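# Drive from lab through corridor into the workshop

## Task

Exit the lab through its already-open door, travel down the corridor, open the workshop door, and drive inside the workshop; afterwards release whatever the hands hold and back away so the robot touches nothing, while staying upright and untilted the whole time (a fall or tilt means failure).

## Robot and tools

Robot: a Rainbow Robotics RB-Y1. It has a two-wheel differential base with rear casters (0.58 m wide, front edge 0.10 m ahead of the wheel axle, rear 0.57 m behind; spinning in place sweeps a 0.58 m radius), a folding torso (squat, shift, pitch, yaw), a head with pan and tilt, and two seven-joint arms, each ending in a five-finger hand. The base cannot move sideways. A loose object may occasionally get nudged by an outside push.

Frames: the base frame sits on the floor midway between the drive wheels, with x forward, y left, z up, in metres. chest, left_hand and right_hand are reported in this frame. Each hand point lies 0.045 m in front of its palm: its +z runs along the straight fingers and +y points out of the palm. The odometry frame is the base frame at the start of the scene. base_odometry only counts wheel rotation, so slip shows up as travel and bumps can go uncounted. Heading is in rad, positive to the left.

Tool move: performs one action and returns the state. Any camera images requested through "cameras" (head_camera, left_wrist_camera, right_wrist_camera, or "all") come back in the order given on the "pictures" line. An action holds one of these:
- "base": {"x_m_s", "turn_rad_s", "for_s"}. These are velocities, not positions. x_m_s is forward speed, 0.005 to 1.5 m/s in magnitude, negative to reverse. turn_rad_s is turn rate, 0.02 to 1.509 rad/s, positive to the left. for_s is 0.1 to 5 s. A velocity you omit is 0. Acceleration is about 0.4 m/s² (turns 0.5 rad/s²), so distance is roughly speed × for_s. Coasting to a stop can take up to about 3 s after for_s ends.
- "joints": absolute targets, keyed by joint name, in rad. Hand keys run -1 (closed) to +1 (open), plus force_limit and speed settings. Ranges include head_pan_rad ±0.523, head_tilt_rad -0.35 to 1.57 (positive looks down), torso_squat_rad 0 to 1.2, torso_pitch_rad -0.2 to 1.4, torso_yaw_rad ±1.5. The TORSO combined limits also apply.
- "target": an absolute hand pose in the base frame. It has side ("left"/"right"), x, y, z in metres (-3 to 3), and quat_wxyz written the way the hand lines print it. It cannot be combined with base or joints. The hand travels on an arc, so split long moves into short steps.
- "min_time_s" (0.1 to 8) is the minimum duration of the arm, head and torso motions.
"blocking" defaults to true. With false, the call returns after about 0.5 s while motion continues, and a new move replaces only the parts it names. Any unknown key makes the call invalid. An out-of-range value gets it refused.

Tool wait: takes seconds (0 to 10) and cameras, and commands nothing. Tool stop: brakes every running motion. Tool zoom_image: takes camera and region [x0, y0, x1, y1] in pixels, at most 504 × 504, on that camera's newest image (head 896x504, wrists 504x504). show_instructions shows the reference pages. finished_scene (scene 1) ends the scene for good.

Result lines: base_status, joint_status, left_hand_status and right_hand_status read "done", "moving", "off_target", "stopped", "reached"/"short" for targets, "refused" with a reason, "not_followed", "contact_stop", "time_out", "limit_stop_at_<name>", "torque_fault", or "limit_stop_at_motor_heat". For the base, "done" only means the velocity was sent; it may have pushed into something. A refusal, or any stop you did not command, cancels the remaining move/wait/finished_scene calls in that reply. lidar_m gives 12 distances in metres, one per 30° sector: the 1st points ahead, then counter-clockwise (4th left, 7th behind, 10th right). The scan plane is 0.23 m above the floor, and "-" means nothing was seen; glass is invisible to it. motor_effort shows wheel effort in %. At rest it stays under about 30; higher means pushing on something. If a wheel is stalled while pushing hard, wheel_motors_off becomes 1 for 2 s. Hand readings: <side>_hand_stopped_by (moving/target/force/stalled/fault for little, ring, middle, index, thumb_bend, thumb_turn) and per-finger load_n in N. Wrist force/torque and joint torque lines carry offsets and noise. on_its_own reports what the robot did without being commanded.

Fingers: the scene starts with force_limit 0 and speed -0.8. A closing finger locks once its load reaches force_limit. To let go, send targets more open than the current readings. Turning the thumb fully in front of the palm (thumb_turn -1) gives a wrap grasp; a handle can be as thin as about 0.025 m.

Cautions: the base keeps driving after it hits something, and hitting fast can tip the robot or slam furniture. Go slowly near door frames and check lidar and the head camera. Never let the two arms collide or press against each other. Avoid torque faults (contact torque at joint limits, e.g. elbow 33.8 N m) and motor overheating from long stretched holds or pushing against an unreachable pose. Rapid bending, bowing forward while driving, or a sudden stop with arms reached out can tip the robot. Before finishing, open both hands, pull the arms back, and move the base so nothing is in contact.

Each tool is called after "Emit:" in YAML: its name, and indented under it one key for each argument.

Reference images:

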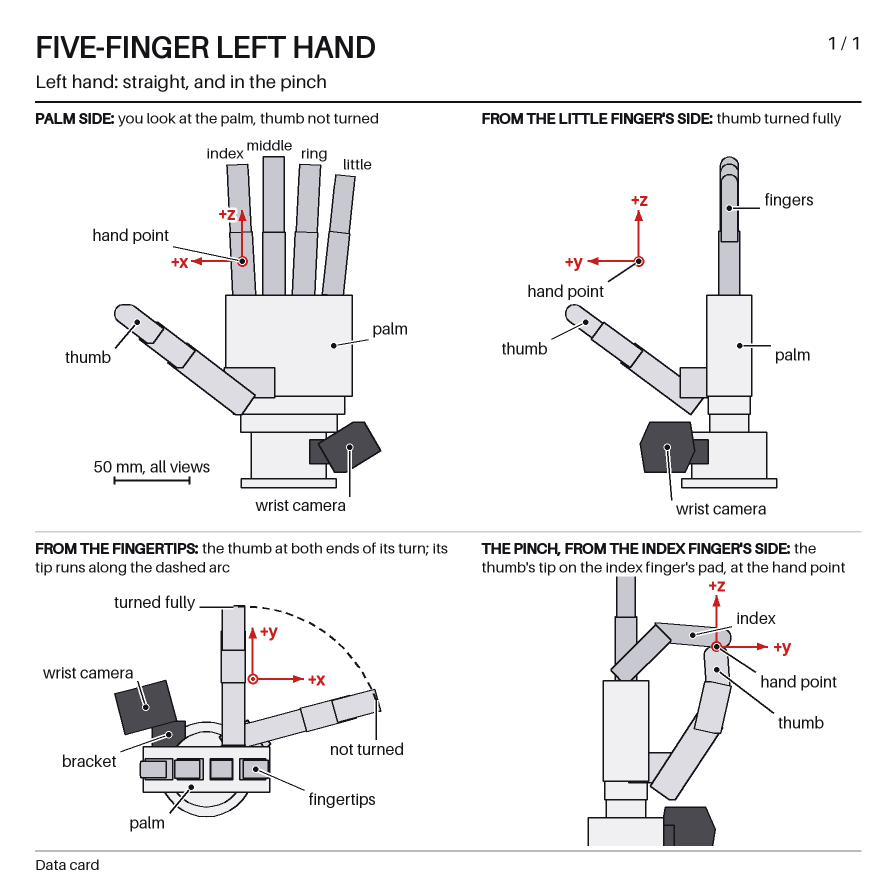

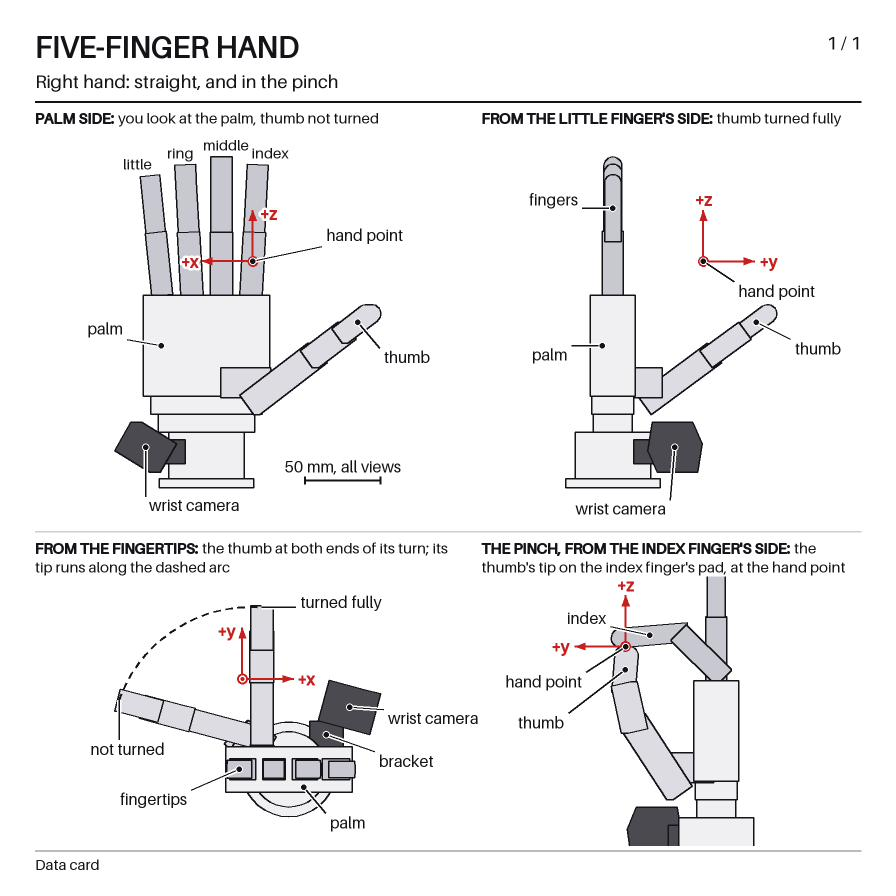

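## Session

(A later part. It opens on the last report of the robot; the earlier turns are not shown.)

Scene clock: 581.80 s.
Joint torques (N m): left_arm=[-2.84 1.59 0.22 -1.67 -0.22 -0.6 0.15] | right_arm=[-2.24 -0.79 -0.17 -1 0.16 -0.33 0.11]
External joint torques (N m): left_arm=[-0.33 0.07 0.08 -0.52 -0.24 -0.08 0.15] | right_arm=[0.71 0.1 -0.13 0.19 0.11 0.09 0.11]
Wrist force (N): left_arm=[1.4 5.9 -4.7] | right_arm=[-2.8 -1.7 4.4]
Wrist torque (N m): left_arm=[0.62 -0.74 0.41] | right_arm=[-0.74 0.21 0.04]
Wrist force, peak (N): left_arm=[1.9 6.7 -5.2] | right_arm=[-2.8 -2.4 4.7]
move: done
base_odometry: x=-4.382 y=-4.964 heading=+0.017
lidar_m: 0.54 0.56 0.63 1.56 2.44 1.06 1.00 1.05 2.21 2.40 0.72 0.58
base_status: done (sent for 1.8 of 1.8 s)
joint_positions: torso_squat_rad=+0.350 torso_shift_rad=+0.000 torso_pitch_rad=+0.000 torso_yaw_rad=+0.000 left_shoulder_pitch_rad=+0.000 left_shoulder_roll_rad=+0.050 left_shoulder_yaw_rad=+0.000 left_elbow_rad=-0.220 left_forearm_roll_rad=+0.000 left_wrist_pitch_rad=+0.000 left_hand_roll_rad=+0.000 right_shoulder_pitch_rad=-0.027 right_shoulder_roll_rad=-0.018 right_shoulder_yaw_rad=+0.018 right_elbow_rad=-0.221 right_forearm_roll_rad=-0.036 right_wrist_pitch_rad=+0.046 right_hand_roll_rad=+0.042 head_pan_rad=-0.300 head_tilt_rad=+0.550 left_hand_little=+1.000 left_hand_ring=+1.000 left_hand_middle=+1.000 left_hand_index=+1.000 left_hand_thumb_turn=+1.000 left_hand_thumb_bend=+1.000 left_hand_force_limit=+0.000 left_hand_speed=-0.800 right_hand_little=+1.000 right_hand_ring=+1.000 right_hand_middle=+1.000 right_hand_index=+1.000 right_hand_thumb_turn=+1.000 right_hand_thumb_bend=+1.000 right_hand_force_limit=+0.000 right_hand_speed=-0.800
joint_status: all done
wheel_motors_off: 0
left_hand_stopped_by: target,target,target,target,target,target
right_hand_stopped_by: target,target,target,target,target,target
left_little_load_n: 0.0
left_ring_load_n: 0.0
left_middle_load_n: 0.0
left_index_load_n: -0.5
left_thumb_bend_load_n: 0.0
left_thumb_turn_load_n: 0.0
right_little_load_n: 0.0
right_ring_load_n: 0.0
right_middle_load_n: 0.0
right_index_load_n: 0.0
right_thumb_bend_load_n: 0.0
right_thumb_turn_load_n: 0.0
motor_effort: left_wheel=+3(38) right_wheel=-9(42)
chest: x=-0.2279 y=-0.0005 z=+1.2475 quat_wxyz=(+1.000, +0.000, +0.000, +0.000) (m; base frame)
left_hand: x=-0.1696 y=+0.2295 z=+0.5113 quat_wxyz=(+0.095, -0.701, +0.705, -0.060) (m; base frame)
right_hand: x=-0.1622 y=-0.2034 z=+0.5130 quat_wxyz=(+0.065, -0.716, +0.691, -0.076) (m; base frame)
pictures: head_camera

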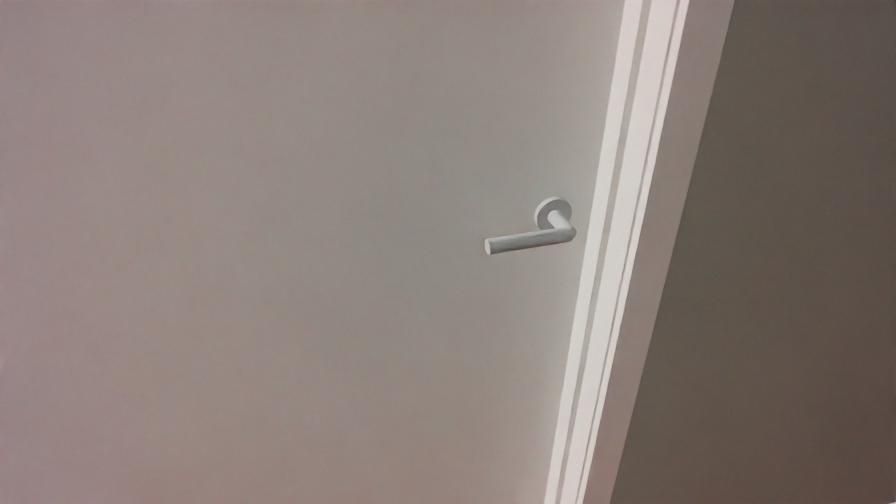

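Emit:
move:
  base: {"x_m_s": 0.1, "for_s": 1.0}

Emit:
move:
  target: {"side": "right", "x": 0.15, "y": -0.28, "z": 1.08, "quat_wxyz": [0.5, -0.5, 0.5, -0.5]}
  min_time_s: 2.5

Emit:
move:
  target: {"side": "right", "x": 0.28, "y": -0.235, "z": 1.06, "quat_wxyz": [0.5, -0.5, 0.5, -0.5]}
  min_time_s: 1.5
  cameras: ["all"]

Scene clock: 604.97 s.
Joint torques (N m): left_arm=[-2.7 1.8 0.02 -1.6 -0.2 -0.65 0.05] | right_arm=[-2.75 -0.29 -0.14 -1.05 0.25 -0.37 0.08]
External joint torques (N m): left_arm=[-0.2 0.29 -0.12 -0.44 -0.22 -0.12 0.05] | right_arm=[0.19 0.59 -0.1 0.14 0.2 0.05 0.08]
Wrist force (N): left_arm=[1.9 5.8 -5.0] | right_arm=[-2.8 -1.6 4.1]
Wrist torque (N m): left_arm=[0.63 -0.85 0.46] | right_arm=[-0.71 0.22 0.03]
Wrist force, peak (N): left_arm=[1.2 6.5 -5.7] | right_arm=[-3.0 -2.2 4.5]
move: done
base_odometry: x=-4.282 y=-4.962 heading=+0.017
lidar_m: 0.44 0.44 0.59 1.23 2.60 1.15 1.09 1.16 2.36 1.91 0.57 0.48
base_status: done (sent for 1 of 1 s)
joint_positions: torso_squat_rad=+0.350 torso_shift_rad=+0.000 torso_pitch_rad=+0.000 torso_yaw_rad=+0.000 left_shoulder_pitch_rad=+0.000 left_shoulder_roll_rad=+0.050 left_shoulder_yaw_rad=+0.000 left_elbow_rad=-0.220 left_forearm_roll_rad=+0.000 left_wrist_pitch_rad=+0.000 left_hand_roll_rad=+0.000 right_shoulder_pitch_rad=-0.027 right_shoulder_roll_rad=-0.018 right_shoulder_yaw_rad=+0.018 right_elbow_rad=-0.221 right_forearm_roll_rad=-0.036 right_wrist_pitch_rad=+0.046 right_hand_roll_rad=+0.042 head_pan_rad=-0.300 head_tilt_rad=+0.550 left_hand_little=+1.000 left_hand_ring=+1.000 left_hand_middle=+1.000 left_hand_index=+1.000 left_hand_thumb_turn=+1.000 left_hand_thumb_bend=+1.000 left_hand_force_limit=+0.000 left_hand_speed=-0.800 right_hand_little=+1.000 right_hand_ring=+1.000 right_hand_middle=+1.000 right_hand_index=+1.000 right_hand_thumb_turn=+1.000 right_hand_thumb_bend=+1.000 right_hand_force_limit=+0.000 right_hand_speed=-0.800
joint_status: not commanded
wheel_motors_off: 0
left_hand_stopped_by: target,target,target,target,target,target
right_hand_stopped_by: target,target,target,target,target,target
left_little_load_n: 0.0
left_ring_load_n: 0.0
left_middle_load_n: 0.0
left_index_load_n: 0.0
left_thumb_bend_load_n: 0.0
left_thumb_turn_load_n: 0.0
right_little_load_n: 0.0
right_ring_load_n: 0.0
right_middle_load_n: 0.0
right_index_load_n: 0.0
right_thumb_bend_load_n: 0.0
right_thumb_turn_load_n: 0.0
motor_effort: left_wheel=+5(28) right_wheel=-8(19)
chest: x=-0.2280 y=-0.0005 z=+1.2475 quat_wxyz=(+1.000, +0.000, +0.000, +0.000) (m; base frame)
left_hand: x=-0.1696 y=+0.2295 z=+0.5113 quat_wxyz=(+0.095, -0.701, +0.705, -0.060) (m; base frame)
right_hand: x=-0.1623 y=-0.2034 z=+0.5130 quat_wxyz=(+0.065, -0.716, +0.691, -0.076) (m; base frame)
pictures: none

Scene clock: 607.80 s.
Joint torques (N m): left_arm=[-2.72 1.61 0.06 -1.52 -0.3 -0.69 0.09] | right_arm=[1.21 -5.57 -5.5 -9.68 0.2 -1.7 0.17]
External joint torques (N m): left_arm=[-0.22 0.09 -0.08 -0.37 -0.32 -0.17 0.09] | right_arm=[0.86 -0.77 -1.56 -0.42 -0.07 0.25 0.18]
Wrist force (N): left_arm=[1.3 6.1 -5.4] | right_arm=[-2.6 2.6 -1.1]
Wrist torque (N m): left_arm=[0.70 -0.79 0.43] | right_arm=[-0.15 0.39 0.12]
Wrist force, peak (N): left_arm=[1.5 6.5 -5.5] | right_arm=[-3.9 -2.5 4.3]
move: done
base_odometry: x=-4.282 y=-4.962 heading=+0.017
lidar_m: 0.44 0.46 0.57 1.23 2.58 1.16 1.10 1.16 2.35 1.90 0.58 0.48
base_status: not commanded
joint_positions: torso_squat_rad=+0.350 torso_shift_rad=+0.000 torso_pitch_rad=+0.000 torso_yaw_rad=+0.000 left_shoulder_pitch_rad=+0.000 left_shoulder_roll_rad=+0.050 left_shoulder_yaw_rad=+0.000 left_elbow_rad=-0.220 left_forearm_roll_rad=+0.000 left_wrist_pitch_rad=+0.000 left_hand_roll_rad=+0.000 right_shoulder_pitch_rad=+0.707 right_shoulder_roll_rad=-0.385 right_shoulder_yaw_rad=-0.082 right_elbow_rad=-2.483 right_forearm_roll_rad=-0.190 right_wrist_pitch_rad=+0.209 right_hand_roll_rad=-0.244 head_pan_rad=-0.300 head_tilt_rad=+0.550 left_hand_little=+1.000 left_hand_ring=+1.000 left_hand_middle=+1.000 left_hand_index=+1.000 left_hand_thumb_turn=+1.000 left_hand_thumb_bend=+1.000 left_hand_force_limit=+0.000 left_hand_speed=-0.800 right_hand_little=+1.000 right_hand_ring=+1.000 right_hand_middle=+1.000 right_hand_index=+1.000 right_hand_thumb_turn=+1.000 right_hand_thumb_bend=+1.000 right_hand_force_limit=+0.000 right_hand_speed=-0.800
joint_status: all done
wheel_motors_off: 0
left_hand_stopped_by: target,target,target,target,target,target
right_hand_stopped_by: target,target,target,target,target,target
left_little_load_n: 0.0
left_ring_load_n: 0.0
left_middle_load_n: 0.0
left_index_load_n: 0.5
left_thumb_bend_load_n: 0.0
left_thumb_turn_load_n: 0.0
right_little_load_n: -0.5
right_ring_load_n: 0.0
right_middle_load_n: 0.0
right_index_load_n: 0.0
right_thumb_bend_load_n: 0.0
right_thumb_turn_load_n: -0.5
motor_effort: left_wheel=+3(7) right_wheel=-9(9)
chest: x=-0.2280 y=-0.0005 z=+1.2475 quat_wxyz=(+1.000, +0.000, +0.000, +0.000) (m; base frame)
left_hand: x=-0.1697 y=+0.2295 z=+0.5113 quat_wxyz=(+0.095, -0.701, +0.705, -0.060) (m; base frame)
right_hand: x=+0.1500 y=-0.2799 z=+1.0800 quat_wxyz=(+0.500, -0.500, +0.500, -0.500) (m; base frame)
right_hand_status: reached (checked arc, planned for 2.5 s): 0 mm and 0.0 deg off.
pictures: none

Scene clock: 609.63 s.
Joint torques (N m): left_arm=[-2.63 1.57 -0.01 -1.56 -0.22 -0.64 0.04] | right_arm=[-8.33 -1.54 -1.37 -9.95 0.79 -1.7 0.32]
External joint torques (N m): left_arm=[-0.13 0.05 -0.15 -0.41 -0.24 -0.12 0.04] | right_arm=[-0.58 1.55 0.87 -0.15 0.51 0.28 0.32]
Wrist force (N): left_arm=[1.5 5.9 -4.9] | right_arm=[-2.4 2.6 -1.2]
Wrist torque (N m): left_arm=[0.62 -0.81 0.44] | right_arm=[-0.16 0.36 0.23]
Wrist force, peak (N): left_arm=[1.8 6.5 -5.2] | right_arm=[-2.6 2.9 -1.2]
move: done
base_odometry: x=-4.282 y=-4.962 heading=+0.017
lidar_m: 0.44 0.46 0.58 1.24 2.58 1.16 1.10 1.16 2.34 1.90 0.58 0.48
base_status: not commanded
joint_positions: torso_squat_rad=+0.350 torso_shift_rad=+0.000 torso_pitch_rad=+0.000 torso_yaw_rad=+0.000 left_shoulder_pitch_rad=+0.000 left_shoulder_roll_rad=+0.050 left_shoulder_yaw_rad=+0.000 left_elbow_rad=-0.220 left_forearm_roll_rad=+0.000 left_wrist_pitch_rad=+0.000 left_hand_roll_rad=+0.000 right_shoulder_pitch_rad=+0.181 right_shoulder_roll_rad=-0.197 right_shoulder_yaw_rad=+0.011 right_elbow_rad=-2.125 right_forearm_roll_rad=-0.044 right_wrist_pitch_rad=+0.376 right_hand_roll_rad=-0.156 head_pan_rad=-0.300 head_tilt_rad=+0.550 left_hand_little=+1.000 left_hand_ring=+1.000 left_hand_middle=+1.000 left_hand_index=+1.000 left_hand_thumb_turn=+1.000 left_hand_thumb_bend=+1.000 left_hand_force_limit=+0.000 left_hand_speed=-0.800 right_hand_little=+1.000 right_hand_ring=+1.000 right_hand_middle=+1.000 right_hand_index=+1.000 right_hand_thumb_turn=+1.000 right_hand_thumb_bend=+1.000 right_hand_force_limit=+0.000 right_hand_speed=-0.800
joint_status: all done
wheel_motors_off: 0
left_hand_stopped_by: target,target,target,target,target,target
right_hand_stopped_by: target,target,target,target,target,target
left_little_load_n: 0.0
left_ring_load_n: 0.0
left_middle_load_n: 0.0
left_index_load_n: 0.0
left_thumb_bend_load_n: 0.0
left_thumb_turn_load_n: 0.0
right_little_load_n: 0.0
right_ring_load_n: 0.0
right_middle_load_n: 0.0
right_index_load_n: 0.0
right_thumb_bend_load_n: 0.0
right_thumb_turn_load_n: -0.5
motor_effort: left_wheel=+4(6) right_wheel=-9(9)
chest: x=-0.2280 y=-0.0005 z=+1.2475 quat_wxyz=(+1.000, +0.000, +0.000, +0.000) (m; base frame)
left_hand: x=-0.1697 y=+0.2295 z=+0.5113 quat_wxyz=(+0.095, -0.701, +0.705, -0.060) (m; base frame)
right_hand: x=+0.2797 y=-0.2352 z=+1.0600 quat_wxyz=(+0.500, -0.500, +0.500, -0.500) (m; base frame)
right_hand_status: reached (checked arc, planned for 1.5 s): 0 mm and 0.0 deg off.
pictures: head_camera, left_wrist_camera, right_wrist_camera

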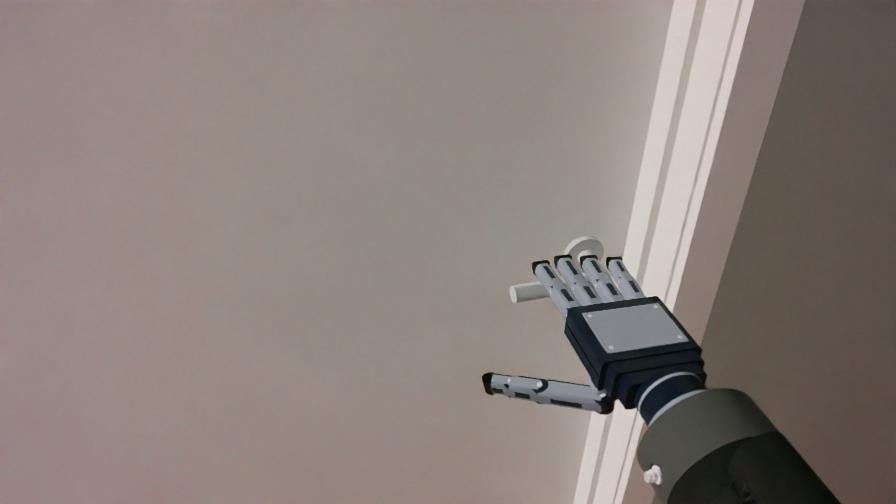

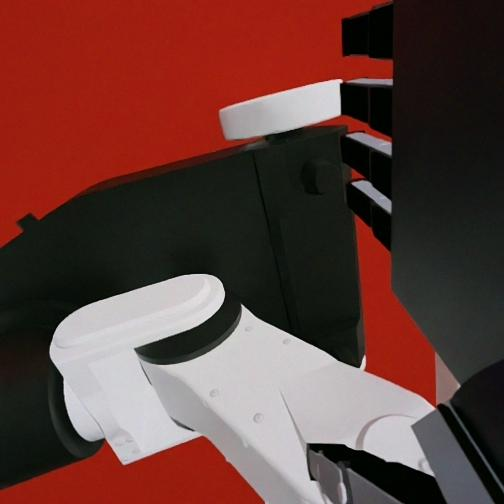

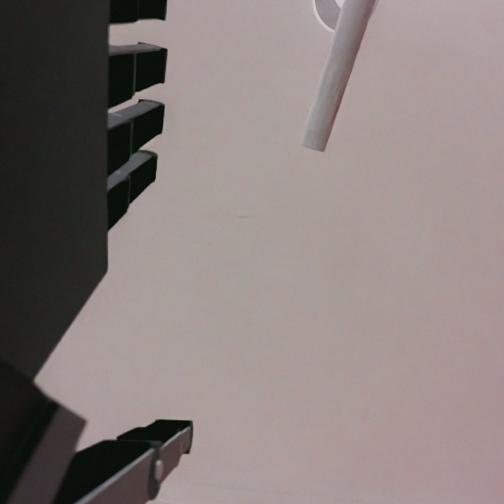

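Emit:
move:
  target: {"side": "right", "x": 0.355, "y": -0.215, "z": 1.055, "quat_wxyz": [0.5, -0.5, 0.5, -0.5]}
  min_time_s: 1.5
  cameras: ["head_camera", "right_wrist_camera"]

Scene clock: 657.17 s.
Joint torques (N m): left_arm=[-2.64 1.82 0.15 -1.43 -0.22 -0.62 0.18] | right_arm=[-13.63 -0.98 -3.27 -9.92 0.82 -2.23 0.34]
External joint torques (N m): left_arm=[-0.14 0.3 0.01 -0.27 -0.24 -0.09 0.18] | right_arm=[-1.35 1.8 -1.82 0.04 0.55 -0.25 0.35]
Wrist force (N): left_arm=[1.2 6.4 -5.2] | right_arm=[-2.3 2.5 -1.2]
Wrist torque (N m): left_arm=[0.73 -0.76 0.39] | right_arm=[-0.16 0.35 0.23]
Wrist force, peak (N): left_arm=[1.7 6.3 -5.5] | right_arm=[-2.6 2.7 -1.2]
move: done
base_odometry: x=-4.282 y=-4.962 heading=+0.017
lidar_m: 0.44 0.45 0.58 1.23 2.58 1.17 1.10 1.16 2.36 1.90 0.57 0.48
base_status: not commanded
joint_positions: torso_squat_rad=+0.350 torso_shift_rad=+0.000 torso_pitch_rad=+0.000 torso_yaw_rad=+0.000 left_shoulder_pitch_rad=+0.000 left_shoulder_roll_rad=+0.050 left_shoulder_yaw_rad=+0.000 left_elbow_rad=-0.220 left_forearm_roll_rad=+0.000 left_wrist_pitch_rad=+0.000 left_hand_roll_rad=+0.000 right_shoulder_pitch_rad=-0.089 right_shoulder_roll_rad=-0.128 right_shoulder_yaw_rad=-0.013 right_elbow_rad=-1.833 right_forearm_roll_rad=+0.017 right_wrist_pitch_rad=+0.350 right_hand_roll_rad=-0.144 head_pan_rad=-0.300 head_tilt_rad=+0.550 left_hand_little=+1.000 left_hand_ring=+1.000 left_hand_middle=+1.000 left_hand_index=+1.000 left_hand_thumb_turn=+1.000 left_hand_thumb_bend=+1.000 left_hand_force_limit=+0.000 left_hand_speed=-0.800 right_hand_little=+1.000 right_hand_ring=+1.000 right_hand_middle=+1.000 right_hand_index=+1.000 right_hand_thumb_turn=+1.000 right_hand_thumb_bend=+1.000 right_hand_force_limit=+0.000 right_hand_speed=-0.800
joint_status: all done
wheel_motors_off: 0
left_hand_stopped_by: target,target,target,target,target,target
right_hand_stopped_by: target,target,target,target,target,target
left_little_load_n: 0.0
left_ring_load_n: 0.0
left_middle_load_n: 0.0
left_index_load_n: 0.0
left_thumb_bend_load_n: 0.0
left_thumb_turn_load_n: 0.0
right_little_load_n: 0.0
right_ring_load_n: 0.0
right_middle_load_n: 0.0
right_index_load_n: 0.0
right_thumb_bend_load_n: 0.0
right_thumb_turn_load_n: -0.5
motor_effort: left_wheel=+5(7) right_wheel=-8(9)
chest: x=-0.2280 y=-0.0005 z=+1.2475 quat_wxyz=(+1.000, +0.000, +0.000, +0.000) (m; base frame)
left_hand: x=-0.1697 y=+0.2295 z=+0.5113 quat_wxyz=(+0.095, -0.701, +0.705, -0.060) (m; base frame)
right_hand: x=+0.3547 y=-0.2149 z=+1.0548 quat_wxyz=(+0.500, -0.500, +0.500, -0.500) (m; base frame)
right_hand_status: reached (checked arc, planned for 1.5 s): 0 mm and 0.0 deg off.
pictures: head_camera, right_wrist_camera

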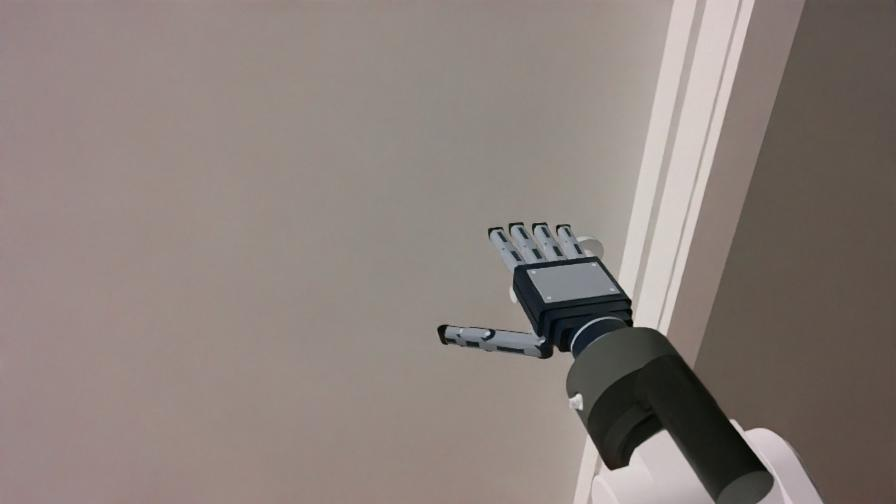

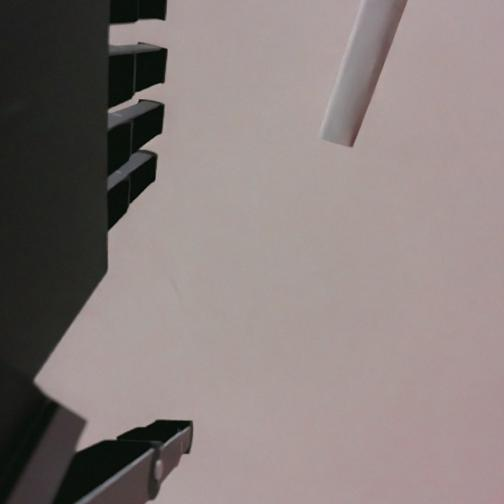

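Emit:
move:
  target: {"side": "right", "x": 0.358, "y": -0.215, "z": 1.005, "quat_wxyz": [0.5, -0.5, 0.5, -0.5]}
  min_time_s: 1.2
  cameras: ["right_wrist_camera"]

Emit:
move:
  target: {"side": "right", "x": 0.358, "y": -0.215, "z": 0.975, "quat_wxyz": [0.5, -0.5, 0.5, -0.5]}
  min_time_s: 1.2
  cameras: ["head_camera", "right_wrist_camera"]

Scene clock: 670.80 s.
Joint torques (N m): left_arm=[-2.92 1.67 0.13 -1.67 -0.24 -0.63 0.12] | right_arm=[-11.11 -0.35 -0.32 -10.19 0.74 -2.04 0.38]
External joint torques (N m): left_arm=[-0.41 0.15 0 -0.51 -0.26 -0.11 0.12] | right_arm=[1.1 2.16 0.87 -0.05 0.52 -0.05 0.38]
Wrist force (N): left_arm=[1.4 6.1 -5.0] | right_arm=[-2.3 2.6 -1.3]
Wrist torque (N m): left_arm=[0.68 -0.79 0.42] | right_arm=[-0.15 0.35 0.23]
Wrist force, peak (N): left_arm=[1.4 6.7 -5.5] | right_arm=[-2.6 2.8 -1.2]
move: done
base_odometry: x=-4.282 y=-4.962 heading=+0.017
lidar_m: 0.44 0.45 0.59 1.22 2.58 1.17 1.09 1.16 2.35 1.92 0.58 0.47
base_status: not commanded
joint_positions: torso_squat_rad=+0.350 torso_shift_rad=+0.000 torso_pitch_rad=+0.000 torso_yaw_rad=+0.000 left_shoulder_pitch_rad=+0.000 left_shoulder_roll_rad=+0.050 left_shoulder_yaw_rad=+0.000 left_elbow_rad=-0.220 left_forearm_roll_rad=+0.000 left_wrist_pitch_rad=+0.000 left_hand_roll_rad=+0.000 right_shoulder_pitch_rad=-0.076 right_shoulder_roll_rad=-0.104 right_shoulder_yaw_rad=-0.013 right_elbow_rad=-1.657 right_forearm_roll_rad=+0.036 right_wrist_pitch_rad=+0.162 right_hand_roll_rad=-0.139 head_pan_rad=-0.300 head_tilt_rad=+0.550 left_hand_little=+1.000 left_hand_ring=+1.000 left_hand_middle=+1.000 left_hand_index=+1.000 left_hand_thumb_turn=+1.000 left_hand_thumb_bend=+1.000 left_hand_force_limit=+0.000 left_hand_speed=-0.800 right_hand_little=+1.000 right_hand_ring=+1.000 right_hand_middle=+1.000 right_hand_index=+1.000 right_hand_thumb_turn=+1.000 right_hand_thumb_bend=+1.000 right_hand_force_limit=+0.000 right_hand_speed=-0.800
joint_status: all done
wheel_motors_off: 0
left_hand_stopped_by: target,target,target,target,target,target
right_hand_stopped_by: target,target,target,target,target,target
left_little_load_n: 0.0
left_ring_load_n: 0.0
left_middle_load_n: 0.0
left_index_load_n: 0.5
left_thumb_bend_load_n: 0.0
left_thumb_turn_load_n: 0.0
right_little_load_n: 0.0
right_ring_load_n: 0.0
right_middle_load_n: 0.0
right_index_load_n: 0.0
right_thumb_bend_load_n: 0.0
right_thumb_turn_load_n: -0.5
motor_effort: left_wheel=+4(7) right_wheel=-9(10)
chest: x=-0.2280 y=-0.0005 z=+1.2475 quat_wxyz=(+1.000, +0.000, +0.000, +0.000) (m; base frame)
left_hand: x=-0.1697 y=+0.2295 z=+0.5113 quat_wxyz=(+0.095, -0.701, +0.705, -0.060) (m; base frame)
right_hand: x=+0.3576 y=-0.2152 z=+1.0053 quat_wxyz=(+0.499, -0.500, +0.500, -0.500) (m; base frame)
right_hand_status: reached (checked arc, planned for 1.2 s): 1 mm and 0.1 deg off.
pictures: right_wrist_camera

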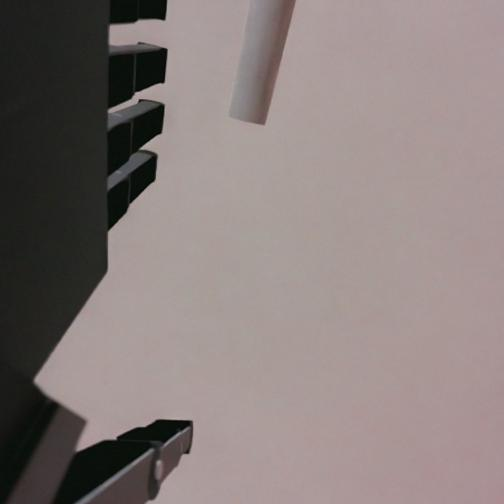

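Scene clock: 672.33 s.
Joint torques (N m): left_arm=[-2.61 1.67 0.05 -1.48 -0.19 -0.64 0.13] | right_arm=[-13.52 -0.38 -3.17 -9.93 0.84 -2.15 0.43]
External joint torques (N m): left_arm=[-0.11 0.16 -0.09 -0.33 -0.21 -0.12 0.13] | right_arm=[-1.32 2 -2.17 0.17 0.65 -0.16 0.43]
Wrist force (N): left_arm=[1.3 6.3 -5.1] | right_arm=[-2.5 2.7 -1.2]
Wrist torque (N m): left_arm=[0.73 -0.73 0.42] | right_arm=[-0.13 0.38 0.23]
Wrist force, peak (N): left_arm=[1.8 6.3 -5.5] | right_arm=[-2.6 2.8 -1.2]
move: done
base_odometry: x=-4.282 y=-4.962 heading=+0.017
lidar_m: 0.44 0.46 0.58 1.23 2.59 1.17 1.09 1.16 2.35 1.91 0.57 0.48
base_status: not commanded
joint_positions: torso_squat_rad=+0.350 torso_shift_rad=+0.000 torso_pitch_rad=+0.000 torso_yaw_rad=+0.000 left_shoulder_pitch_rad=+0.000 left_shoulder_roll_rad=+0.050 left_shoulder_yaw_rad=+0.000 left_elbow_rad=-0.220 left_forearm_roll_rad=+0.000 left_wrist_pitch_rad=+0.000 left_hand_roll_rad=+0.000 right_shoulder_pitch_rad=-0.079 right_shoulder_roll_rad=-0.089 right_shoulder_yaw_rad=-0.018 right_elbow_rad=-1.535 right_forearm_roll_rad=+0.046 right_wrist_pitch_rad=+0.042 right_hand_roll_rad=-0.134 head_pan_rad=-0.300 head_tilt_rad=+0.550 left_hand_little=+1.000 left_hand_ring=+1.000 left_hand_middle=+1.000 left_hand_index=+1.000 left_hand_thumb_turn=+1.000 left_hand_thumb_bend=+1.000 left_hand_force_limit=+0.000 left_hand_speed=-0.800 right_hand_little=+1.000 right_hand_ring=+1.000 right_hand_middle=+1.000 right_hand_index=+1.000 right_hand_thumb_turn=+1.000 right_hand_thumb_bend=+1.000 right_hand_force_limit=+0.000 right_hand_speed=-0.800
joint_status: all done
wheel_motors_off: 0
left_hand_stopped_by: target,target,target,target,target,target
right_hand_stopped_by: target,target,target,target,target,target
left_little_load_n: 0.0
left_ring_load_n: 0.0
left_middle_load_n: 0.0
left_index_load_n: 0.0
left_thumb_bend_load_n: 0.0
left_thumb_turn_load_n: 0.0
right_little_load_n: 0.0
right_ring_load_n: 0.0
right_middle_load_n: 0.0
right_index_load_n: 0.0
right_thumb_bend_load_n: 0.0
right_thumb_turn_load_n: 0.0
motor_effort: left_wheel=+5(7) right_wheel=-9(9)
chest: x=-0.2280 y=-0.0005 z=+1.2475 quat_wxyz=(+1.000, +0.000, +0.000, +0.000) (m; base frame)
left_hand: x=-0.1697 y=+0.2295 z=+0.5113 quat_wxyz=(+0.095, -0.701, +0.705, -0.060) (m; base frame)
right_hand: x=+0.3577 y=-0.2150 z=+0.9748 quat_wxyz=(+0.500, -0.500, +0.500, -0.500) (m; base frame)
right_hand_status: reached (checked arc, planned for 1.2 s): 0 mm and 0.1 deg off.
pictures: head_camera, right_wrist_camera

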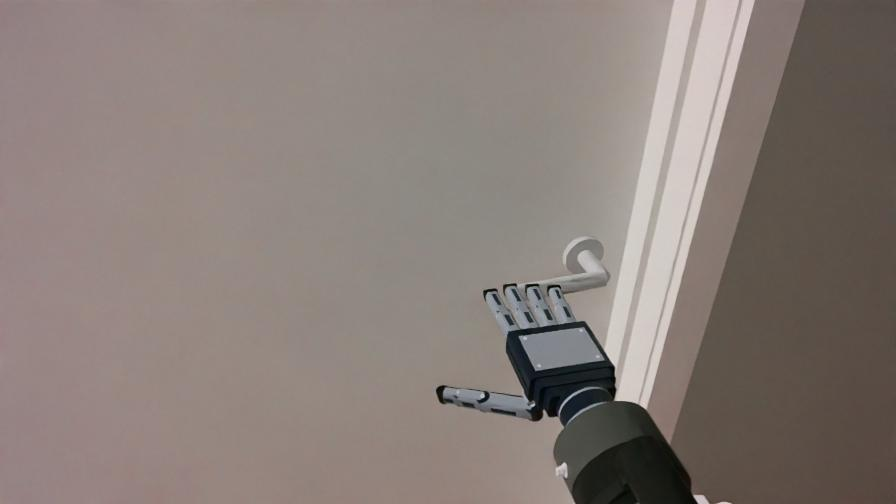

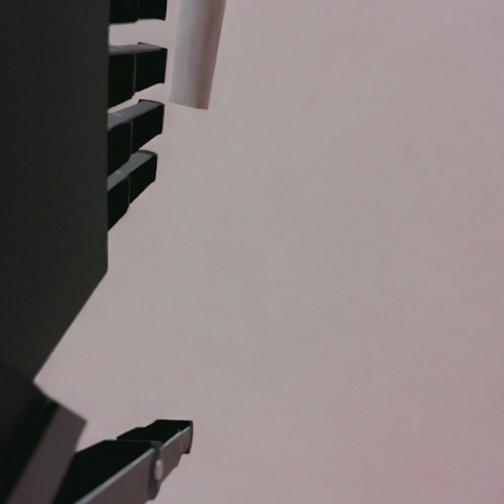

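Emit:
move:
  target: {"side": "right", "x": 0.365, "y": -0.24, "z": 1.0, "quat_wxyz": [0.5, -0.5, 0.5, -0.5]}
  min_time_s: 1.0

Emit:
move:
  target: {"side": "right", "x": 0.405, "y": -0.245, "z": 1.0, "quat_wxyz": [0.5, -0.5, 0.5, -0.5]}
  min_time_s: 1.2
  cameras: ["head_camera", "right_wrist_camera"]

Scene clock: 696.00 s.
Joint torques (N m): left_arm=[-2.87 1.58 0.03 -1.52 -0.27 -0.62 0.1] | right_arm=[-13.77 -5.1 -1.75 -10.71 0.24 -1.59 -0.03]
External joint torques (N m): left_arm=[-0.37 0.07 -0.11 -0.36 -0.29 -0.1 0.1] | right_arm=[-1.14 -0.95 0.35 -0.69 0.03 0.39 -0.03]
Wrist force (N): left_arm=[1.6 6.1 -4.8] | right_arm=[-2.5 2.6 -1.1]
Wrist torque (N m): left_arm=[0.67 -0.80 0.42] | right_arm=[-0.15 0.37 0.13]
Wrist force, peak (N): left_arm=[1.9 6.3 -5.5] | right_arm=[-2.6 2.8 -1.3]
move: done
base_odometry: x=-4.282 y=-4.962 heading=+0.017
lidar_m: 0.44 0.44 0.58 1.22 2.58 1.16 1.09 1.16 2.37 1.90 0.58 0.47
base_status: not commanded
joint_positions: torso_squat_rad=+0.350 torso_shift_rad=+0.000 torso_pitch_rad=+0.000 torso_yaw_rad=+0.000 left_shoulder_pitch_rad=+0.000 left_shoulder_roll_rad=+0.050 left_shoulder_yaw_rad=+0.000 left_elbow_rad=-0.220 left_forearm_roll_rad=+0.000 left_wrist_pitch_rad=+0.000 left_hand_roll_rad=+0.000 right_shoulder_pitch_rad=-0.101 right_shoulder_roll_rad=-0.185 right_shoulder_yaw_rad=-0.018 right_elbow_rad=-1.589 right_forearm_roll_rad=-0.006 right_wrist_pitch_rad=+0.118 right_hand_roll_rad=-0.178 head_pan_rad=-0.300 head_tilt_rad=+0.550 left_hand_little=+1.000 left_hand_ring=+1.000 left_hand_middle=+1.000 left_hand_index=+1.000 left_hand_thumb_turn=+1.000 left_hand_thumb_bend=+1.000 left_hand_force_limit=+0.000 left_hand_speed=-0.800 right_hand_little=+1.000 right_hand_ring=+1.000 right_hand_middle=+1.000 right_hand_index=+1.000 right_hand_thumb_turn=+1.000 right_hand_thumb_bend=+1.000 right_hand_force_limit=+0.000 right_hand_speed=-0.800
joint_status: all done
wheel_motors_off: 0
left_hand_stopped_by: target,target,target,target,target,target
right_hand_stopped_by: target,target,target,target,target,target
left_little_load_n: 0.0
left_ring_load_n: 0.0
left_middle_load_n: 0.0
left_index_load_n: 0.0
left_thumb_bend_load_n: 0.0
left_thumb_turn_load_n: 0.0
right_little_load_n: 0.0
right_ring_load_n: 0.0
right_middle_load_n: 0.0
right_index_load_n: 0.0
right_thumb_bend_load_n: 0.0
right_thumb_turn_load_n: 0.0
motor_effort: left_wheel=+8(8) right_wheel=-9(9)
chest: x=-0.2280 y=-0.0005 z=+1.2475 quat_wxyz=(+1.000, +0.000, +0.000, +0.000) (m; base frame)
left_hand: x=-0.1697 y=+0.2295 z=+0.5113 quat_wxyz=(+0.095, -0.701, +0.705, -0.060) (m; base frame)
right_hand: x=+0.3649 y=-0.2401 z=+0.9997 quat_wxyz=(+0.500, -0.500, +0.500, -0.500) (m; base frame)
right_hand_status: reached (checked arc, planned for 1.0 s): 0 mm and 0.0 deg off.
pictures: none

Scene clock: 697.53 s.
Joint torques (N m): left_arm=[-2.78 1.34 -0.2 -1.55 -0.14 -0.61 0.06] | right_arm=[-15.99 -6.51 -3.93 -9.88 0.06 -2.19 -0.05]
External joint torques (N m): left_arm=[-0.28 -0.18 -0.34 -0.39 -0.16 -0.09 0.06] | right_arm=[-0.94 -1.32 -1.76 0.09 -0.14 -0.22 -0.04]
Wrist force (N): left_arm=[1.7 6.4 -5.2] | right_arm=[-2.5 2.6 -1.2]
Wrist torque (N m): left_arm=[0.73 -0.85 0.44] | right_arm=[-0.15 0.37 0.12]
Wrist force, peak (N): left_arm=[1.4 6.5 -5.4] | right_arm=[-2.4 3.0 -1.3]
move: done
base_odometry: x=-4.282 y=-4.962 heading=+0.017
lidar_m: 0.44 0.45 0.58 1.23 2.59 1.17 1.10 1.17 2.35 1.91 0.58 0.48
base_status: not commanded
joint_positions: torso_squat_rad=+0.350 torso_shift_rad=+0.000 torso_pitch_rad=+0.000 torso_yaw_rad=+0.000 left_shoulder_pitch_rad=+0.000 left_shoulder_roll_rad=+0.050 left_shoulder_yaw_rad=+0.000 left_elbow_rad=-0.220 left_forearm_roll_rad=+0.000 left_wrist_pitch_rad=+0.000 left_hand_roll_rad=+0.000 right_shoulder_pitch_rad=-0.251 right_shoulder_roll_rad=-0.206 right_shoulder_yaw_rad=-0.038 right_elbow_rad=-1.395 right_forearm_roll_rad=-0.015 right_wrist_pitch_rad=+0.074 right_hand_roll_rad=-0.186 head_pan_rad=-0.300 head_tilt_rad=+0.550 left_hand_little=+1.000 left_hand_ring=+1.000 left_hand_middle=+1.000 left_hand_index=+1.000 left_hand_thumb_turn=+1.000 left_hand_thumb_bend=+1.000 left_hand_force_limit=+0.000 left_hand_speed=-0.800 right_hand_little=+1.000 right_hand_ring=+1.000 right_hand_middle=+1.000 right_hand_index=+1.000 right_hand_thumb_turn=+1.000 right_hand_thumb_bend=+1.000 right_hand_force_limit=+0.000 right_hand_speed=-0.800
joint_status: all done
wheel_motors_off: 0
left_hand_stopped_by: target,target,target,target,target,target
right_hand_stopped_by: target,target,target,target,target,target
left_little_load_n: 0.0
left_ring_load_n: 0.0
left_middle_load_n: 0.0
left_index_load_n: 0.0
left_thumb_bend_load_n: 0.0
left_thumb_turn_load_n: 0.0
right_little_load_n: -0.5
right_ring_load_n: -0.5
right_middle_load_n: 0.0
right_index_load_n: 0.0
right_thumb_bend_load_n: 0.0
right_thumb_turn_load_n: 0.0
motor_effort: left_wheel=+4(7) right_wheel=-8(9)
chest: x=-0.2280 y=-0.0005 z=+1.2475 quat_wxyz=(+1.000, +0.000, +0.000, +0.000) (m; base frame)
left_hand: x=-0.1697 y=+0.2295 z=+0.5113 quat_wxyz=(+0.095, -0.701, +0.705, -0.060) (m; base frame)
right_hand: x=+0.4040 y=-0.2448 z=+1.0001 quat_wxyz=(+0.499, -0.500, +0.501, -0.500) (m; base frame)
right_hand_status: reached (checked arc, planned for 1.2 s): 1 mm and 0.1 deg off.
pictures: head_camera, right_wrist_camera

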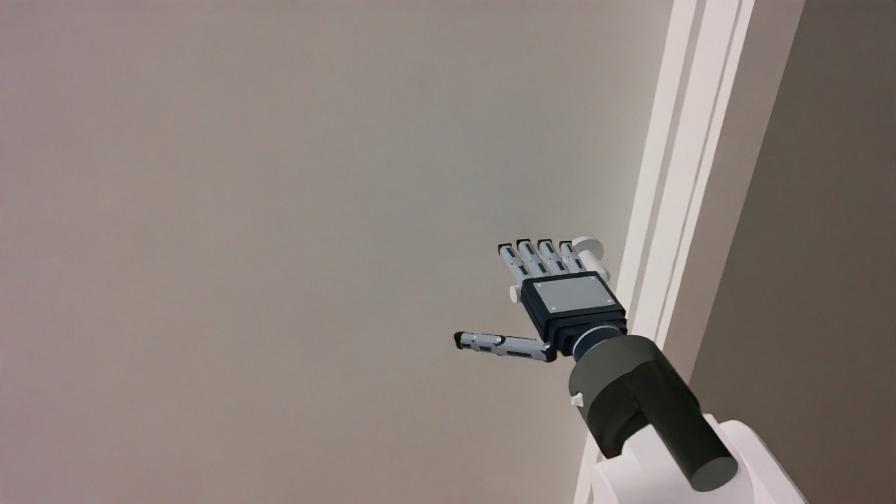

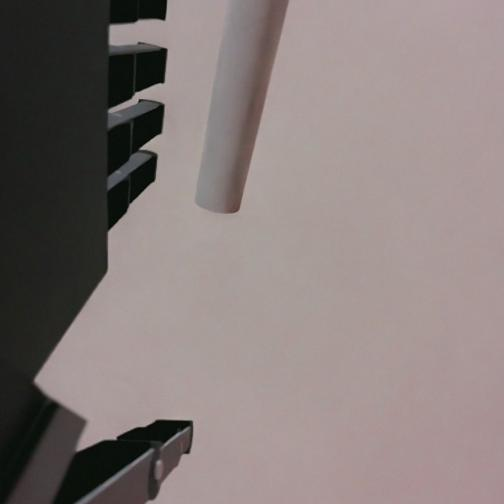

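Emit:
move:
  target: {"side": "right", "x": 0.405, "y": -0.23, "z": 0.96, "quat_wxyz": [0.5, -0.5, 0.5, -0.5]}
  min_time_s: 1.5
  cameras: ["right_wrist_camera"]

Emit:
move:
  target: {"side": "right", "x": 0.405, "y": -0.23, "z": 0.93, "quat_wxyz": [0.5, -0.5, 0.5, -0.5]}
  min_time_s: 1.5
  cameras: ["head_camera", "right_wrist_camera"]

Scene clock: 713.00 s.
Joint torques (N m): left_arm=[-2.88 1.84 0.35 -1.43 -0.22 -0.68 0.03] | right_arm=[-9.91 1.14 -1.13 -2.71 0.23 1.63 -0.27]
External joint torques (N m): left_arm=[-0.37 0.33 0.22 -0.27 -0.24 -0.16 0.03] | right_arm=[5.31 5.41 0.17 7.2 0.08 3.61 -0.27]
Wrist force (N): left_arm=[1.6 6.2 -5.2] | right_arm=[0.0 -10.3 -2.6]
Wrist torque (N m): left_arm=[0.69 -0.83 0.43] | right_arm=[0.28 0.57 -0.56]
Wrist force, peak (N): left_arm=[1.9 6.6 -5.5] | right_arm=[0.8 -13.1 -1.3]
move: done
base_odometry: x=-4.282 y=-4.962 heading=+0.017
lidar_m: 0.43 0.46 0.58 1.23 2.59 1.16 1.09 1.15 2.35 1.90 0.56 0.47
base_status: not commanded
joint_positions: torso_squat_rad=+0.350 torso_shift_rad=+0.000 torso_pitch_rad=+0.000 torso_yaw_rad=+0.000 left_shoulder_pitch_rad=+0.000 left_shoulder_roll_rad=+0.050 left_shoulder_yaw_rad=+0.000 left_elbow_rad=-0.220 left_forearm_roll_rad=+0.000 left_wrist_pitch_rad=+0.000 left_hand_roll_rad=+0.000 right_shoulder_pitch_rad=-0.276 right_shoulder_roll_rad=-0.139 right_shoulder_yaw_rad=-0.060 right_elbow_rad=-1.225 right_forearm_roll_rad=+0.024 right_wrist_pitch_rad=-0.078 right_hand_roll_rad=-0.154 head_pan_rad=-0.300 head_tilt_rad=+0.550 left_hand_little=+1.000 left_hand_ring=+1.000 left_hand_middle=+1.000 left_hand_index=+1.000 left_hand_thumb_turn=+1.000 left_hand_thumb_bend=+1.000 left_hand_force_limit=+0.000 left_hand_speed=-0.800 right_hand_little=+1.000 right_hand_ring=+1.000 right_hand_middle=+1.000 right_hand_index=+1.000 right_hand_thumb_turn=+1.000 right_hand_thumb_bend=+1.000 right_hand_force_limit=+0.000 right_hand_speed=-0.800
joint_status: all done
wheel_motors_off: 0
left_hand_stopped_by: target,target,target,target,target,target
right_hand_stopped_by: target,target,target,target,target,target
left_little_load_n: 0.0
left_ring_load_n: 0.0
left_middle_load_n: 0.0
left_index_load_n: 0.0
left_thumb_bend_load_n: 0.0
left_thumb_turn_load_n: 0.0
right_little_load_n: 1.0
right_ring_load_n: 0.0
right_middle_load_n: 0.0
right_index_load_n: 0.0
right_thumb_bend_load_n: 0.0
right_thumb_turn_load_n: 0.0
motor_effort: left_wheel=+3(7) right_wheel=-9(9)
chest: x=-0.2281 y=-0.0005 z=+1.2475 quat_wxyz=(+1.000, +0.000, +0.000, +0.000) (m; base frame)
left_hand: x=-0.1696 y=+0.2294 z=+0.5113 quat_wxyz=(+0.095, -0.701, +0.705, -0.060) (m; base frame)
right_hand: x=+0.4051 y=-0.2299 z=+0.9623 quat_wxyz=(+0.500, -0.500, +0.499, -0.500) (m; base frame)
right_hand_status: reached (checked arc, planned for 1.5 s): 2 mm and 0.1 deg off.
pictures: right_wrist_camera

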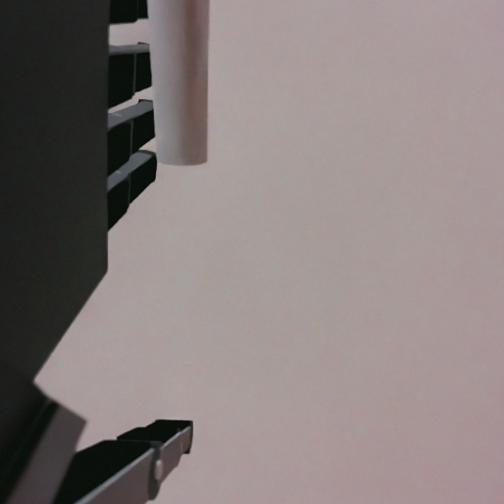

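Scene clock: 714.83 s.
Joint torques (N m): left_arm=[-2.7 1.51 0.27 -1.58 -0.23 -0.49 0.21] | right_arm=[-4.28 -3.79 -6.42 1.32 -0.37 3.96 -0.44]
External joint torques (N m): left_arm=[-0.18 0.01 0.13 -0.42 -0.25 0.03 0.21] | right_arm=[11.27 0.51 -5.42 10.93 -0.49 5.94 -0.44]
Wrist force (N): left_arm=[1.5 5.7 -5.3] | right_arm=[-11.2 -16.4 -3.3]
Wrist torque (N m): left_arm=[0.62 -0.80 0.46] | right_arm=[0.49 0.29 -1.62]
Wrist force, peak (N): left_arm=[1.5 6.4 -5.4] | right_arm=[-10.5 -19.0 -0.1]
move: done
base_odometry: x=-4.282 y=-4.962 heading=+0.017
lidar_m: 0.44 0.46 0.57 1.23 2.59 1.15 1.10 1.17 2.36 1.91 0.57 0.48
base_status: not commanded
joint_positions: torso_squat_rad=+0.350 torso_shift_rad=+0.000 torso_pitch_rad=-0.001 torso_yaw_rad=+0.000 left_shoulder_pitch_rad=+0.000 left_shoulder_roll_rad=+0.050 left_shoulder_yaw_rad=+0.000 left_elbow_rad=-0.220 left_forearm_roll_rad=+0.000 left_wrist_pitch_rad=+0.000 left_hand_roll_rad=+0.000 right_shoulder_pitch_rad=-0.317 right_shoulder_roll_rad=-0.125 right_shoulder_yaw_rad=-0.077 right_elbow_rad=-1.051 right_forearm_roll_rad=+0.030 right_wrist_pitch_rad=-0.215 right_hand_roll_rad=-0.141 head_pan_rad=-0.300 head_tilt_rad=+0.550 left_hand_little=+1.000 left_hand_ring=+1.000 left_hand_middle=+1.000 left_hand_index=+1.000 left_hand_thumb_turn=+1.000 left_hand_thumb_bend=+1.000 left_hand_force_limit=+0.000 left_hand_speed=-0.800 right_hand_little=+1.000 right_hand_ring=+1.000 right_hand_middle=+1.000 right_hand_index=+1.000 right_hand_thumb_turn=+1.000 right_hand_thumb_bend=+1.000 right_hand_force_limit=+0.000 right_hand_speed=-0.800
joint_status: all done
wheel_motors_off: 0
left_hand_stopped_by: target,target,target,target,target,target
right_hand_stopped_by: target,target,target,target,target,target
left_little_load_n: 0.0
left_ring_load_n: 0.0
left_middle_load_n: 0.0
left_index_load_n: 0.0
left_thumb_bend_load_n: 0.0
left_thumb_turn_load_n: 0.0
right_little_load_n: 1.5
right_ring_load_n: 0.0
right_middle_load_n: 0.0
right_index_load_n: 0.0
right_thumb_bend_load_n: 0.0
right_thumb_turn_load_n: 0.0
motor_effort: left_wheel=+6(6) right_wheel=-8(9)
chest: x=-0.2283 y=-0.0004 z=+1.2475 quat_wxyz=(+1.000, +0.000, +0.000, +0.000) (m; base frame)
left_hand: x=-0.1696 y=+0.2294 z=+0.5112 quat_wxyz=(+0.095, -0.701, +0.704, -0.060) (m; base frame)
right_hand: x=+0.4061 y=-0.2284 z=+0.9338 quat_wxyz=(+0.502, -0.500, +0.498, -0.501) (m; base frame)
right_hand_status: reached (checked arc, planned for 1.5 s): 4 mm and 0.3 deg off.
pictures: head_camera, right_wrist_camera

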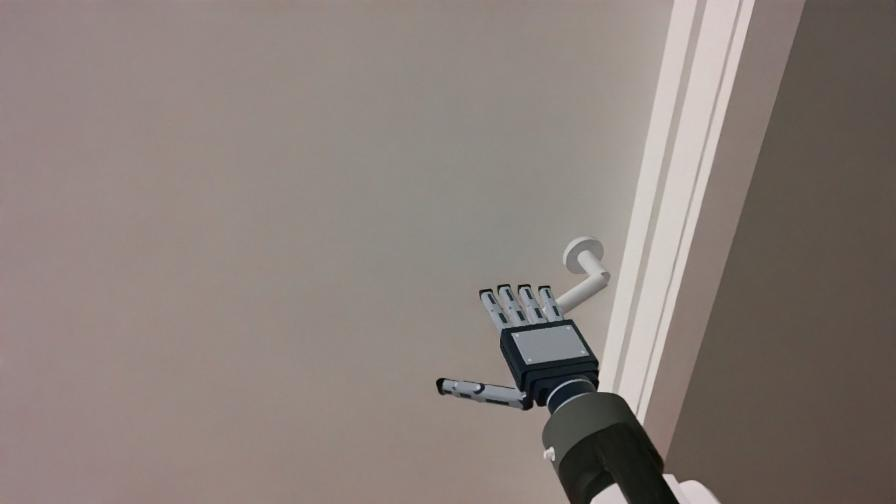

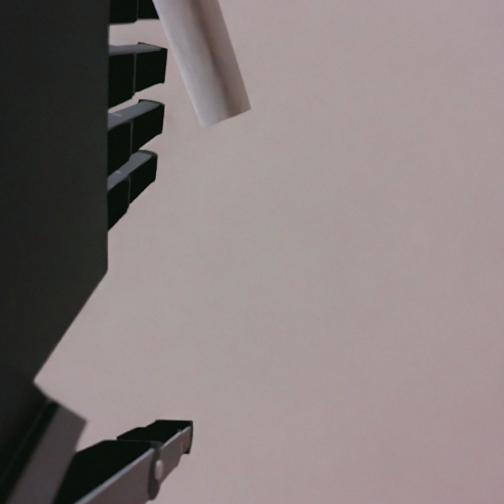

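Emit:
move:
  target: {"side": "right", "x": 0.405, "y": -0.235, "z": 0.905, "quat_wxyz": [0.5, -0.5, 0.5, -0.5]}
  min_time_s: 1.5
  cameras: ["head_camera", "right_wrist_camera"]

Scene clock: 721.80 s.
Joint torques (N m): left_arm=[-2.84 1.57 0.25 -1.52 -0.3 -0.62 0] | right_arm=[-3.46 -15.08 -11.69 -0.19 -2.04 3.24 -0.47]
External joint torques (N m): left_arm=[-0.32 0.07 0.11 -0.36 -0.32 -0.1 0] | right_arm=[12.49 -10.37 -10.8 8.96 -2.12 5.23 -0.47]
Wrist force (N): left_arm=[2.1 6.1 -4.7] | right_arm=[-24.3 -11.1 0.7]
Wrist torque (N m): left_arm=[0.68 -0.88 0.47] | right_arm=[0.11 -0.38 -1.98]
Wrist force, peak (N): left_arm=[1.6 6.4 -5.7] | right_arm=[-19.9 -18.4 0.9]
move: done
base_odometry: x=-4.282 y=-4.962 heading=+0.017
lidar_m: 0.44 0.45 0.58 1.24 2.60 1.17 1.09 1.15 2.35 1.90 0.59 0.48
base_status: not commanded
joint_positions: torso_squat_rad=+0.350 torso_shift_rad=+0.000 torso_pitch_rad=-0.001 torso_yaw_rad=+0.000 left_shoulder_pitch_rad=+0.000 left_shoulder_roll_rad=+0.050 left_shoulder_yaw_rad=+0.000 left_elbow_rad=-0.220 left_forearm_roll_rad=+0.000 left_wrist_pitch_rad=+0.000 left_hand_roll_rad=+0.000 right_shoulder_pitch_rad=-0.372 right_shoulder_roll_rad=-0.131 right_shoulder_yaw_rad=-0.089 right_elbow_rad=-0.864 right_forearm_roll_rad=+0.026 right_wrist_pitch_rad=-0.347 right_hand_roll_rad=-0.139 head_pan_rad=-0.300 head_tilt_rad=+0.550 left_hand_little=+1.000 left_hand_ring=+1.000 left_hand_middle=+1.000 left_hand_index=+1.000 left_hand_thumb_turn=+1.000 left_hand_thumb_bend=+1.000 left_hand_force_limit=+0.000 left_hand_speed=-0.800 right_hand_little=+1.000 right_hand_ring=+1.000 right_hand_middle=+1.000 right_hand_index=+1.000 right_hand_thumb_turn=+1.000 right_hand_thumb_bend=+1.000 right_hand_force_limit=+0.000 right_hand_speed=-0.800
joint_status: all done
wheel_motors_off: 0
left_hand_stopped_by: target,target,target,target,target,target
right_hand_stopped_by: target,target,target,target,target,target
left_little_load_n: 0.0
left_ring_load_n: 0.0
left_middle_load_n: 0.0
left_index_load_n: 0.0
left_thumb_bend_load_n: 0.0
left_thumb_turn_load_n: 0.0
right_little_load_n: 1.0
right_ring_load_n: 0.0
right_middle_load_n: 0.0
right_index_load_n: 0.0
right_thumb_bend_load_n: 0.0
right_thumb_turn_load_n: -0.5
motor_effort: left_wheel=+4(8) right_wheel=-9(9)
chest: x=-0.2283 y=-0.0003 z=+1.2475 quat_wxyz=(+1.000, +0.000, +0.000, +0.000) (m; base frame)
left_hand: x=-0.1696 y=+0.2295 z=+0.5112 quat_wxyz=(+0.095, -0.701, +0.704, -0.060) (m; base frame)
right_hand: x=+0.4061 y=-0.2310 z=+0.9082 quat_wxyz=(+0.502, -0.500, +0.498, -0.499) (m; base frame)
right_hand_status: reached (checked arc, planned for 1.5 s): 5 mm and 0.3 deg off.
pictures: head_camera, right_wrist_camera

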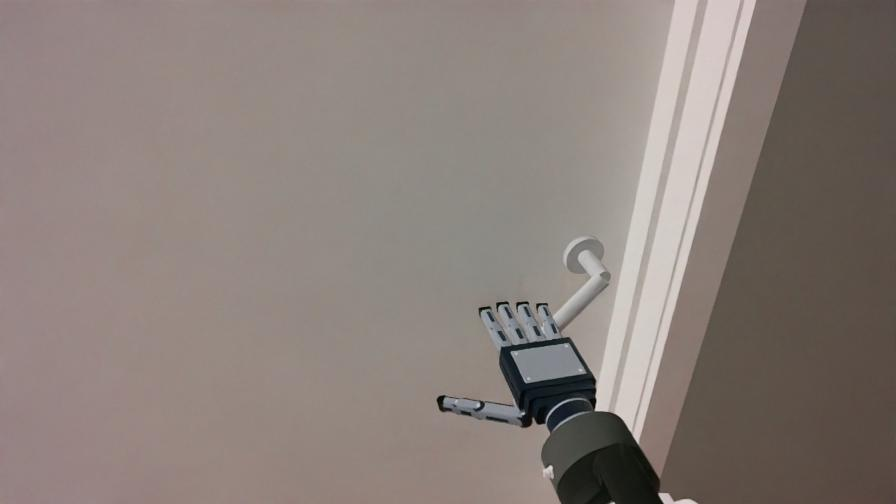

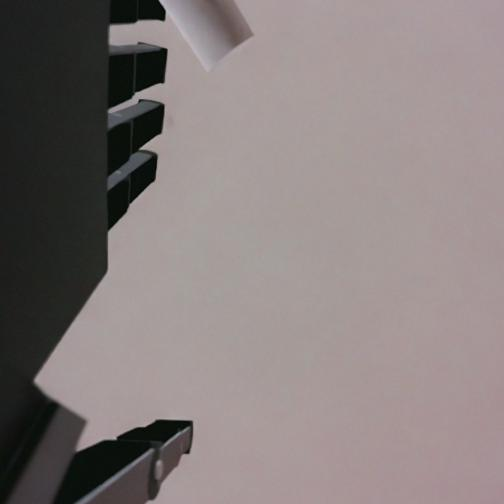

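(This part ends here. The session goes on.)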